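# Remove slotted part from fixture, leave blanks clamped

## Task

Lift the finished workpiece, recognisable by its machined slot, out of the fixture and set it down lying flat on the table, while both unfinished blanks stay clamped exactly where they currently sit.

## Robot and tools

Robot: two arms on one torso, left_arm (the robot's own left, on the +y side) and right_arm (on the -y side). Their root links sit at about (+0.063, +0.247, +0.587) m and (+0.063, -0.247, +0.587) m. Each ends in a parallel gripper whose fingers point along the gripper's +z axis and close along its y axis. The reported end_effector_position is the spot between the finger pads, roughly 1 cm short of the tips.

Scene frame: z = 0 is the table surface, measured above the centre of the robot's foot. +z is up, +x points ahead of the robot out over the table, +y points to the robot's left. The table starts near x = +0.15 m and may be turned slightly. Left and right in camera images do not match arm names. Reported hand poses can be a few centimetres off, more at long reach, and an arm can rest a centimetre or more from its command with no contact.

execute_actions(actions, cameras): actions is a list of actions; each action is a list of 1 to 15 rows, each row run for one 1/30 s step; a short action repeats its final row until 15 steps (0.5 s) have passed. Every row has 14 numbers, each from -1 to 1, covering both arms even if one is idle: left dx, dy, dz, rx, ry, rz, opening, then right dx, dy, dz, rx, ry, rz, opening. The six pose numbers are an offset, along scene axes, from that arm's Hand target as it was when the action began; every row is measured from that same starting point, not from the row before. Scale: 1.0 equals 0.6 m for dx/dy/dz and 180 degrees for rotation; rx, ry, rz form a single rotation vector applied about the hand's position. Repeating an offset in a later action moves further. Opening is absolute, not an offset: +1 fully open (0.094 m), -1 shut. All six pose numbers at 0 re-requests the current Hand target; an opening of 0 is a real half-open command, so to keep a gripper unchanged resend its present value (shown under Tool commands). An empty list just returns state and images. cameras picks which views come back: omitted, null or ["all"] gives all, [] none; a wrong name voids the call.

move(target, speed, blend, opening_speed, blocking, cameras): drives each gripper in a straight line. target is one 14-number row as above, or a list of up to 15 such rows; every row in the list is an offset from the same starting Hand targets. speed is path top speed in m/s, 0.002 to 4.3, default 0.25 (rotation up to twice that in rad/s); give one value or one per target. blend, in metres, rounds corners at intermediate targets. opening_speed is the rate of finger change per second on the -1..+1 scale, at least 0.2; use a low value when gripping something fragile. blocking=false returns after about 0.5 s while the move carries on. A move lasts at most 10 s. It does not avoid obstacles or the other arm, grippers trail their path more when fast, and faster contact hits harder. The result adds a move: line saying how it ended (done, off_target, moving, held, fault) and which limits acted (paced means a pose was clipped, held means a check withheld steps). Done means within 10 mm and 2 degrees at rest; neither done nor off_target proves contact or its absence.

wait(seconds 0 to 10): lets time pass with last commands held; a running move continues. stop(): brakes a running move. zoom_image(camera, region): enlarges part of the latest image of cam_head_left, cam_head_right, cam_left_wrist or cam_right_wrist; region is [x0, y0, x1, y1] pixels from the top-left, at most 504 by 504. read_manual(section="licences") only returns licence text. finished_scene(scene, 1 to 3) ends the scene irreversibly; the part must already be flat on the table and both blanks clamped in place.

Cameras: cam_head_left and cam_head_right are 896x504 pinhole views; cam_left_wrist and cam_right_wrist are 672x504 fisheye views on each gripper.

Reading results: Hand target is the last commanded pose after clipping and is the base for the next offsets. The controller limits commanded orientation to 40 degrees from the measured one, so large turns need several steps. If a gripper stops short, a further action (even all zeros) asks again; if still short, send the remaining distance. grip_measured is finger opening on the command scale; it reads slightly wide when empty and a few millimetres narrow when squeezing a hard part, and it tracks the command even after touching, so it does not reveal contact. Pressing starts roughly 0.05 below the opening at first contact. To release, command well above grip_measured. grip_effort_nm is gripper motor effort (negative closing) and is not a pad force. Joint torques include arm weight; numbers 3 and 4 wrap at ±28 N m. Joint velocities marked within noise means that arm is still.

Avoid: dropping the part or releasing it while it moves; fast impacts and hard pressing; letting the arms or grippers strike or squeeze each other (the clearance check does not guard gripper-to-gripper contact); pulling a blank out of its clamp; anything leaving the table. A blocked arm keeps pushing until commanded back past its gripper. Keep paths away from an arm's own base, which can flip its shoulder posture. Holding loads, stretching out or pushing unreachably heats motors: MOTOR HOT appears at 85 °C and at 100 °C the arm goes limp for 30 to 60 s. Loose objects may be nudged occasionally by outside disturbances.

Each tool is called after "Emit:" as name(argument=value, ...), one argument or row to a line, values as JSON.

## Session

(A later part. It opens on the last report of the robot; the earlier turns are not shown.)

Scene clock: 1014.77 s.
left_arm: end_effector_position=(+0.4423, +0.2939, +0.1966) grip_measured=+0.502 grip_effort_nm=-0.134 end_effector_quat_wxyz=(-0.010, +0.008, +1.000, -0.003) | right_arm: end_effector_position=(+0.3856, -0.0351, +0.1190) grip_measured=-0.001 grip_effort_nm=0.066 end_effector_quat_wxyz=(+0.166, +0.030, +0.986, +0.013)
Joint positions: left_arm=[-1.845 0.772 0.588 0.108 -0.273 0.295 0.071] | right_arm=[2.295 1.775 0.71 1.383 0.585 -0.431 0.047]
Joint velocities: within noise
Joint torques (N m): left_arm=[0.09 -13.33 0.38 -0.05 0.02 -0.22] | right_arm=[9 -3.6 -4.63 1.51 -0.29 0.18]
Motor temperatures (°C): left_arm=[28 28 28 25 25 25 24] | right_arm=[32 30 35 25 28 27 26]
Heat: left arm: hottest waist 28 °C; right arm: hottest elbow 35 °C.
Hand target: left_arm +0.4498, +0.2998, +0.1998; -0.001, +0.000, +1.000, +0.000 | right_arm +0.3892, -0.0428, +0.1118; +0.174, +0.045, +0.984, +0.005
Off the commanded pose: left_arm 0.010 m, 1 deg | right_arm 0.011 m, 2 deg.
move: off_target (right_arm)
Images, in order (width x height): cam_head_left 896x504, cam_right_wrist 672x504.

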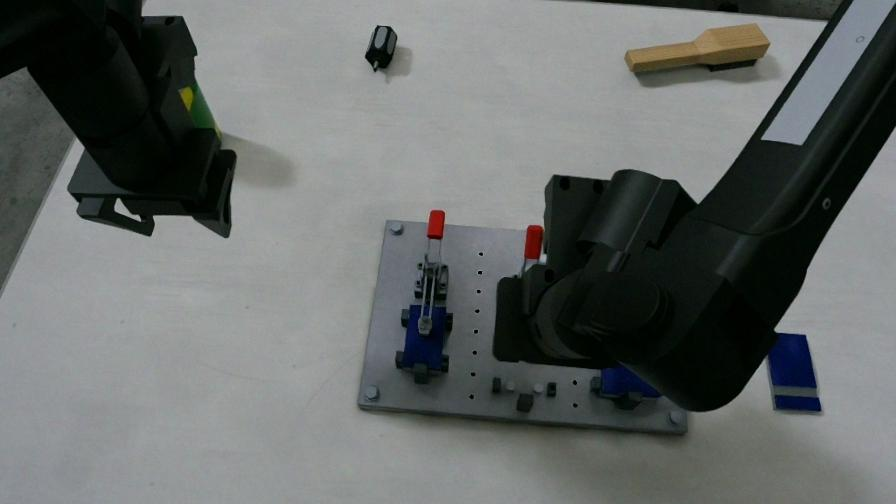

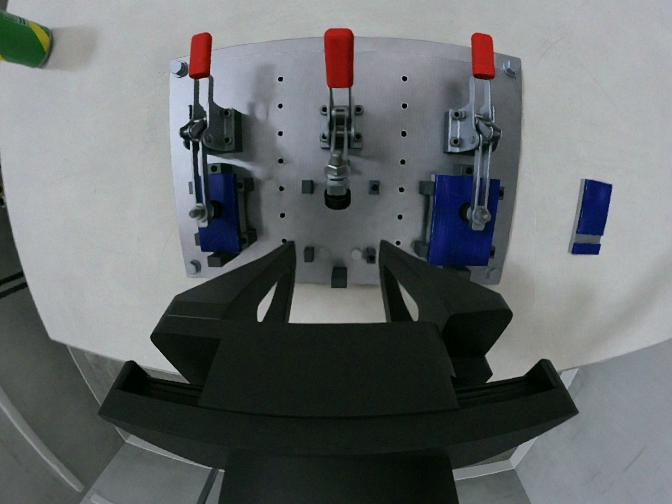

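Emit:
move(
  target=[
    [0,0,0,0,0,0,0.5, 0.205, -0.010, 0.11, 0, 0.055, 0, 0.0],
    [0,0,0,0,0,0,0.5, 0.205, -0.010, -0.050, 0, 0.055, 0, 0.0],
    [0,0,0,0,0,0,0.5, 0.205, -0.010, -0.050, 0, 0.055, 0, -0.8],
  ],
  speed=0.15,
  cameras=["cam_right_wrist"],
)

Emit:
zoom_image(
  camera="cam_right_wrist",
  region=[240, 150, 440, 350],
)

Scene clock: 1066.57 s.
left_arm: end_effector_position=(+0.4423, +0.2939, +0.1966) grip_measured=+0.502 grip_effort_nm=-0.134 end_effector_quat_wxyz=(-0.010, +0.008, +1.000, -0.003) | right_arm: end_effector_position=(+0.5169, -0.0430, +0.0916) grip_measured=-0.690 grip_effort_nm=-1.033 end_effector_quat_wxyz=(+0.095, +0.040, +0.995, +0.011)
Joint positions: left_arm=[-1.845 0.772 0.588 0.108 -0.273 0.295 0.071] | right_arm=[2.316 1.515 0.967 0.711 0.669 -0.324 0.015]
Joint velocities: within noise
Joint torques (N m): left_arm=[0.03 -13.33 0.39 -0.05 0.02 -0.22] | right_arm=[9.23 -5.77 -2.21 0.38 -0.05 0.18]
Motor temperatures (°C): left_arm=[28 28 27 25 25 25 24] | right_arm=[31 29 33 25 28 27 25]
Heat: left arm: hottest waist 28 °C; right arm: hottest elbow 33 °C.
Hand target: left_arm +0.4498, +0.2998, +0.1998; -0.001, +0.000, +1.000, +0.000 | right_arm +0.5122, -0.0489, +0.0818; +0.089, +0.046, +0.995, +0.001
Off the commanded pose: left_arm 0.010 m, 1 deg | right_arm 0.012 m, 1 deg.
move: off_target (right_arm); target 3's new opening was sent with right_arm's hand 0.011 m and 1 deg from that target
Images, in order (width x height): cam_right_wrist 672x504.

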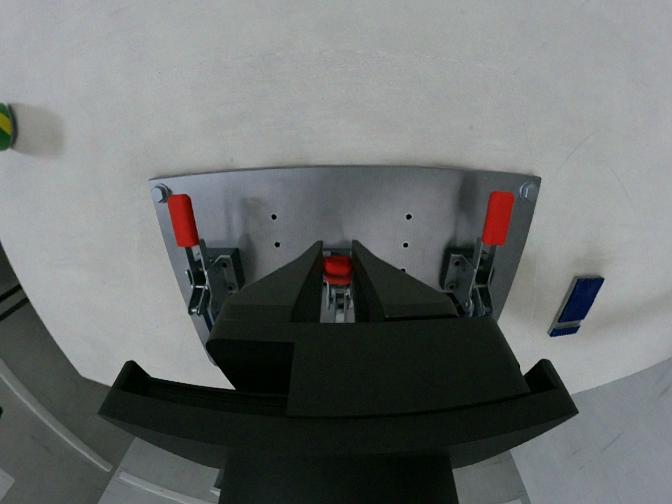

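Scaled by 2.520 from the camera's 672x504 image, which has a finer 960x720 frame.

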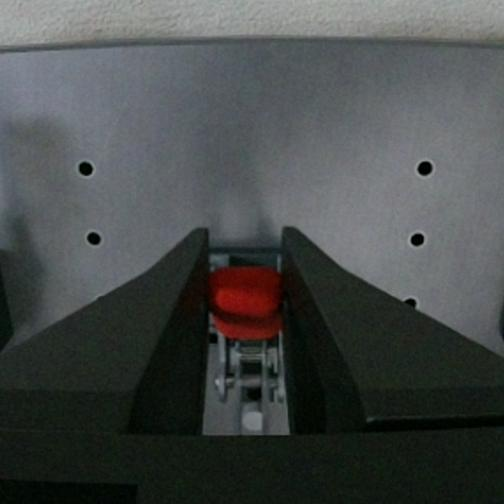

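Emit:
move(
  target=[
    [0,0,0,0,0,0,0.5, 0.020, 0, -0.036, 0, 0.083, 0, -0.8],
    [0,0,0,0,0,0,0.5, 0.035, 0, -0.066, 0, 0.167, 0, -0.8],
    [0,0,0,0,0,0,0.5, 0.035, 0, -0.087, 0, 0.178, 0, -0.8],
  ],
  speed=0.1,
  cameras=["cam_right_wrist"],
)

Emit:
zoom_image(
  camera="cam_right_wrist",
  region=[240, 150, 440, 350],
)

Scene clock: 1079.47 s.
left_arm: end_effector_position=(+0.4423, +0.2939, +0.1966) grip_measured=+0.502 grip_effort_nm=-0.129 end_effector_quat_wxyz=(-0.010, +0.008, +1.000, -0.003) | right_arm: end_effector_position=(+0.5496, -0.0455, +0.0496) grip_measured=-0.690 grip_effort_nm=-1.033 end_effector_quat_wxyz=(+0.178, -0.041, -0.983, +0.002)
Joint positions: left_arm=[-1.845 0.772 0.588 0.108 -0.273 0.295 0.071] | right_arm=[2.294 1.568 1.496 -0.478 0.744 0.155 0.015]
Joint velocities: within noise
Joint torques (N m): left_arm=[0.03 -13.33 0.39 -0.05 0.02 -0.22] | right_arm=[9.41 -6.65 0.13 -0.08 -0.27 0.18]
Motor temperatures (°C): left_arm=[28 28 27 25 25 25 24] | right_arm=[31 29 32 25 28 27 25]
Heat: left arm: hottest waist 28 °C; right arm: hottest elbow 32 °C.
Hand target: left_arm +0.4498, +0.2998, +0.1998; -0.001, +0.000, +1.000, +0.000 | right_arm +0.5330, -0.0489, +0.0296; -0.189, +0.044, +0.981, -0.011
Off the commanded pose: left_arm 0.010 m, 1 deg | right_arm 0.026 m, 2 deg.
move: off_target (right_arm)
Images, in order (width x height): cam_right_wrist 672x504.

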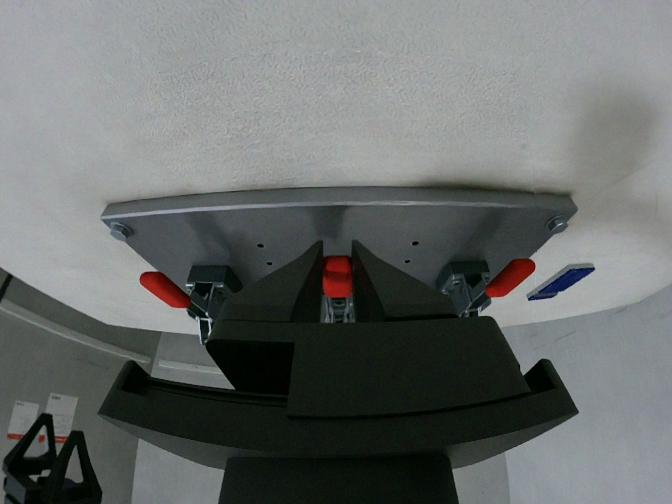

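Scaled by 2.520 from the camera's 672x504 image, which has a finer 960x720 frame.

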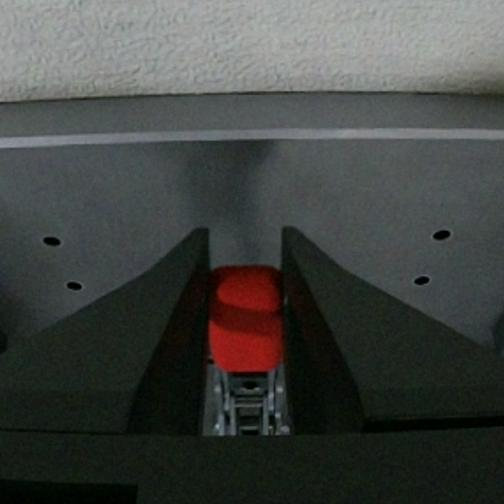

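Emit:
move(
  target=[
    [0,0,0,0,0,0,0.5, 0.0, 0, 0.02, 0, 0, 0, -0.8],
    [0,0,0,0,0,0,0.5, 0.0, 0, 0.02, 0, 0, 0, -0.2],
    [0,0,0,0,0,0,0.5, 0.017, 0, 0.1, 0, 0.0, 0, -0.2],
    [0,0,0,0,0,0,0.5, -0.002, 0, 0.031, 0, 0.0, 0, -0.2],
    [0,0,0,0,0,0,0.5, -0.002, 0, 0.031, 0, 0.0, 0, -0.8],
  ],
  speed=0.1,
  cameras=["cam_right_wrist"],
)

Emit:
zoom_image(
  camera="cam_right_wrist",
  region=[240, 150, 440, 350],
)

Scene clock: 1094.40 s.
left_arm: end_effector_position=(+0.4423, +0.2939, +0.1966) grip_measured=+0.502 grip_effort_nm=-0.134 end_effector_quat_wxyz=(-0.010, +0.008, +1.000, -0.003) | right_arm: end_effector_position=(+0.5362, -0.0444, +0.0589) grip_measured=-0.694 grip_effort_nm=-1.028 end_effector_quat_wxyz=(+0.187, -0.044, -0.981, +0.008)
Joint positions: left_arm=[-1.845 0.772 0.588 0.108 -0.273 0.295 0.071] | right_arm=[2.304 1.556 1.46 -0.487 0.761 0.189 0.014]
Joint velocities: within noise
Joint torques (N m): left_arm=[0.03 -13.33 0.39 -0.05 0.02 -0.22] | right_arm=[10.52 -7.88 -0.31 0.25 -0.18 -0.11]
Motor temperatures (°C): left_arm=[28 28 27 25 25 25 24] | right_arm=[31 29 32 25 28 27 26]
Heat: left arm: hottest waist 28 °C; right arm: hottest elbow 32 °C.
Hand target: left_arm +0.4498, +0.2998, +0.1998; -0.001, +0.000, +1.000, +0.000 | right_arm +0.5321, -0.0488, +0.0483; -0.189, +0.044, +0.981, -0.011
Off the commanded pose: left_arm 0.010 m, 1 deg | right_arm 0.012 m, 0 deg.
move: off_target (right_arm); target 2's new opening was sent with right_arm's hand 0.019 m and 2 deg from that target; target 5's new opening was sent with right_arm's hand 0.013 m and 1 deg from that target
Images, in order (width x height): cam_right_wrist 672x504.

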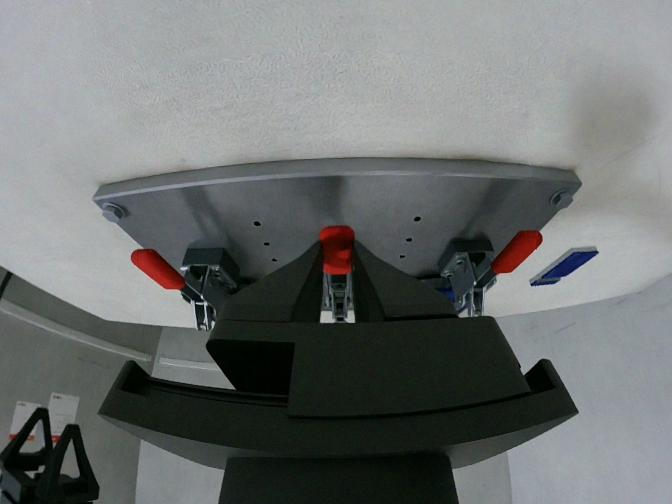

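Scaled by 2.520 from the camera's 672x504 image, which has a finer 960x720 frame.

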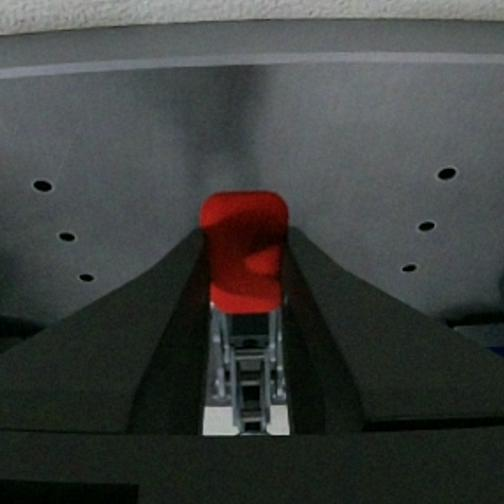

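Emit:
move(
  target=[
    [0,0,0,0,0,0,0.5, -0.0135, 0, 0.063, 0, -0.083, 0, -0.8],
    [0,0,0,0,0,0,0.5, -0.051, 0, 0.0695, 0, -0.167, 0, -0.8],
    [0,0,0,0,0,0,0.5, -0.08, 0.002, 0.081, 0, -0.222, 0, -0.8],
    [0,0,0,0,0,0,0.5, -0.09, 0.002, 0.09, 0, -0.222, 0, -0.8],
  ],
  speed=0.1,
  cameras=["cam_right_wrist", "cam_head_left"],
)

Emit:
zoom_image(
  camera="cam_head_left",
  region=[440, 130, 640, 430],
)

Scene clock: 1108.97 s.
left_arm: end_effector_position=(+0.4423, +0.2939, +0.1966) grip_measured=+0.502 grip_effort_nm=-0.129 end_effector_quat_wxyz=(-0.010, +0.008, +1.000, -0.003) | right_arm: end_effector_position=(+0.4997, -0.0413, +0.0913) grip_measured=-0.694 grip_effort_nm=-1.038 end_effector_quat_wxyz=(+0.164, +0.045, +0.985, +0.007)
Joint positions: left_arm=[-1.845 0.772 0.588 0.108 -0.273 0.295 0.071] | right_arm=[2.298 1.604 0.908 1.017 0.605 -0.407 0.014]
Joint velocities: within noise
Joint torques (N m): left_arm=[0.09 -13.39 0.39 -0.05 0.02 -0.22] | right_arm=[10.87 -6.71 -8.84 2.22 0.08 0.05]
Motor temperatures (°C): left_arm=[28 28 27 25 25 25 24] | right_arm=[31 29 32 25 28 27 26]
Heat: left arm: hottest waist 28 °C; right arm: hottest elbow 32 °C.
Hand target: left_arm +0.4498, +0.2998, +0.1998; -0.001, +0.000, +1.000, +0.000 | right_arm +0.4781, -0.0477, +0.1022; +0.158, +0.045, +0.986, +0.004
Off the commanded pose: left_arm 0.010 m, 1 deg | right_arm 0.025 m, 1 deg.
move: off_target (right_arm)
Images, in order (width x height): cam_head_left 896x504, cam_right_wrist 672x504.

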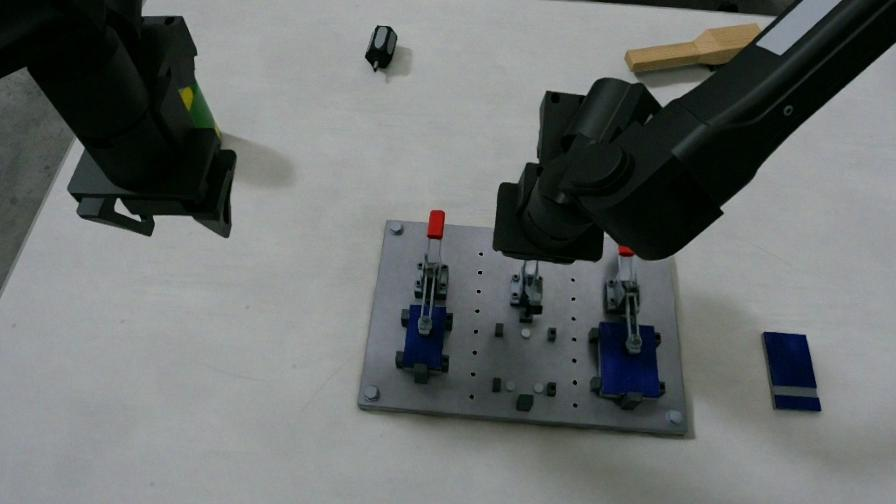

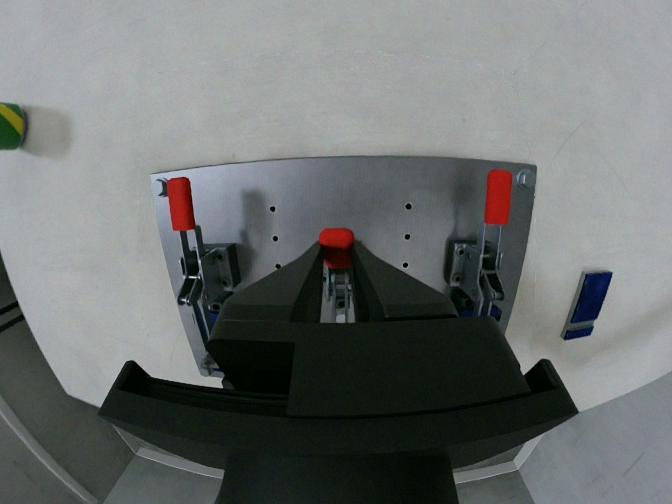

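Scaled by 1.680 from the camera's 896x504 image, which has a finer 1280x720 frame.

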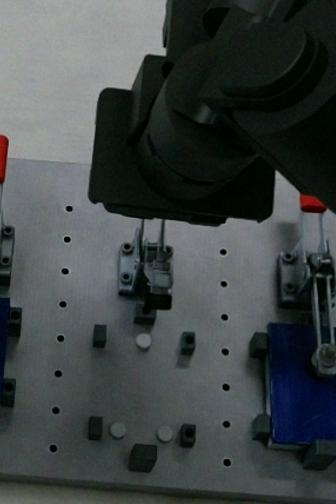

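Emit:
move(
  target=[
    [0,0,0,0,0,0,0.5, 0.028, 0, -0.029, 0, 0, 0, -0.8],
    [0,0,0,0,0,0,0.5, 0.028, 0.0, -0.029, 0, 0, 0, 0.5],
    [0,0,0,0,0,0,0.5, 0.0, 0.002, 0.14, 0, 0, 0, 0.5],
    [0,0,0,0,0,0,0.5, -0.148, 0.008, 0.016, 0, -0.012, 0, 0.5],
  ],
  speed=0.2,
  blend=[0,0,0.02,0],
  cameras=["cam_right_wrist", "cam_head_left"],
)

Emit:
zoom_image(
  camera="cam_right_wrist",
  region=[240, 150, 440, 350],
)

Scene clock: 1121.23 s.
left_arm: end_effector_position=(+0.4423, +0.2939, +0.1966) grip_measured=+0.502 grip_effort_nm=-0.129 end_effector_quat_wxyz=(-0.010, +0.008, +1.000, -0.003) | right_arm: end_effector_position=(+0.3868, -0.0351, +0.1178) grip_measured=+0.498 grip_effort_nm=0.081 end_effector_quat_wxyz=(+0.168, +0.037, +0.985, +0.013)
Joint positions: left_arm=[-1.845 0.772 0.588 0.108 -0.273 0.295 0.071] | right_arm=[2.294 1.778 0.714 1.387 0.583 -0.42 0.07]
Joint velocities: within noise
Joint torques (N m): left_arm=[0.03 -13.39 0.39 -0.03 0.02 -0.22] | right_arm=[9.11 -3.78 -4.97 1.55 -0.3 0.13]
Motor temperatures (°C): left_arm=[28 28 27 25 25 25 24] | right_arm=[31 29 32 25 28 27 26]
Heat: left arm: hottest waist 28 °C; right arm: hottest elbow 32 °C.
Hand target: left_arm +0.4498, +0.2998, +0.1998; -0.001, +0.000, +1.000, +0.000 | right_arm +0.3893, -0.0428, +0.1118; +0.176, +0.045, +0.983, +0.005
Off the commanded pose: left_arm 0.010 m, 1 deg | right_arm 0.010 m, 2 deg.
move: done
Images, in order (width x height): cam_head_left 896x504, cam_right_wrist 672x504.

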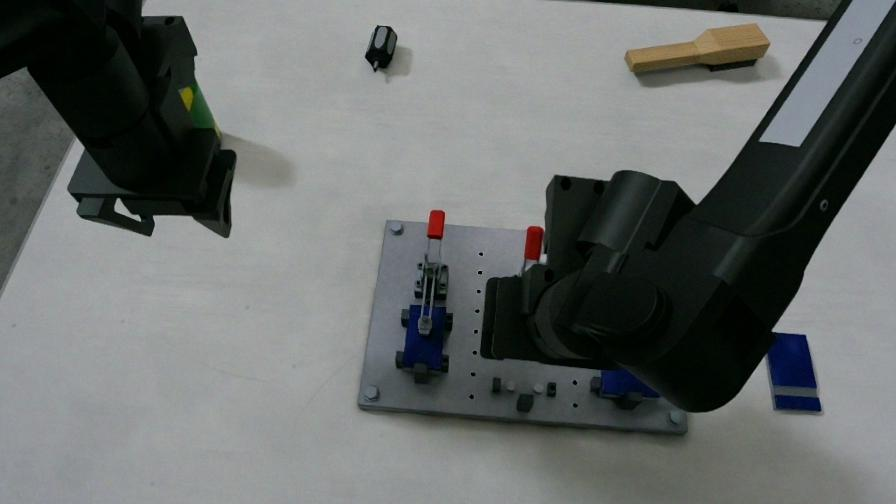

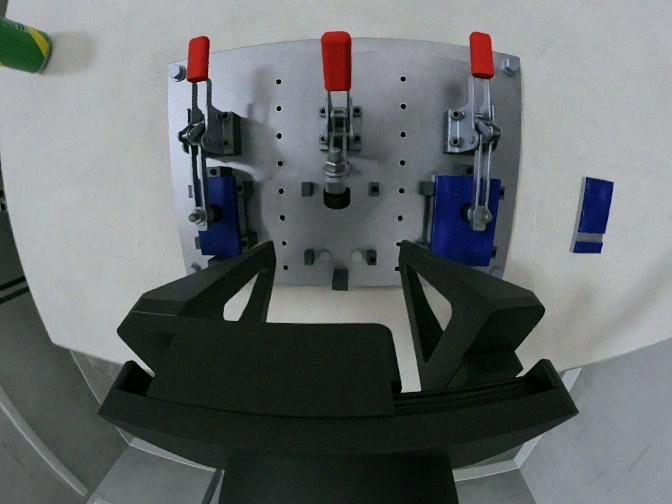

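Scaled by 2.520 from the camera's 672x504 image, which has a finer 960x720 frame.

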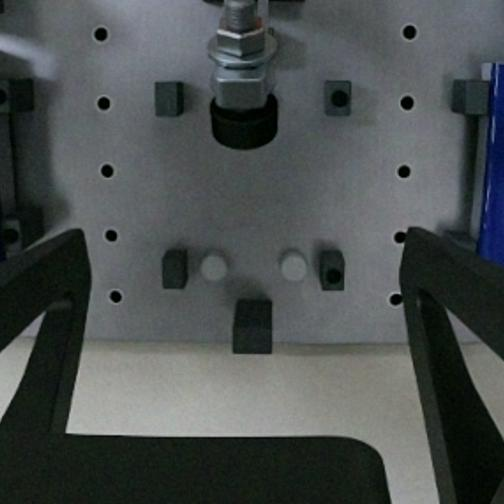

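Emit:
finished_scene(
  scene=1,
)

The scene is finished: the task was done.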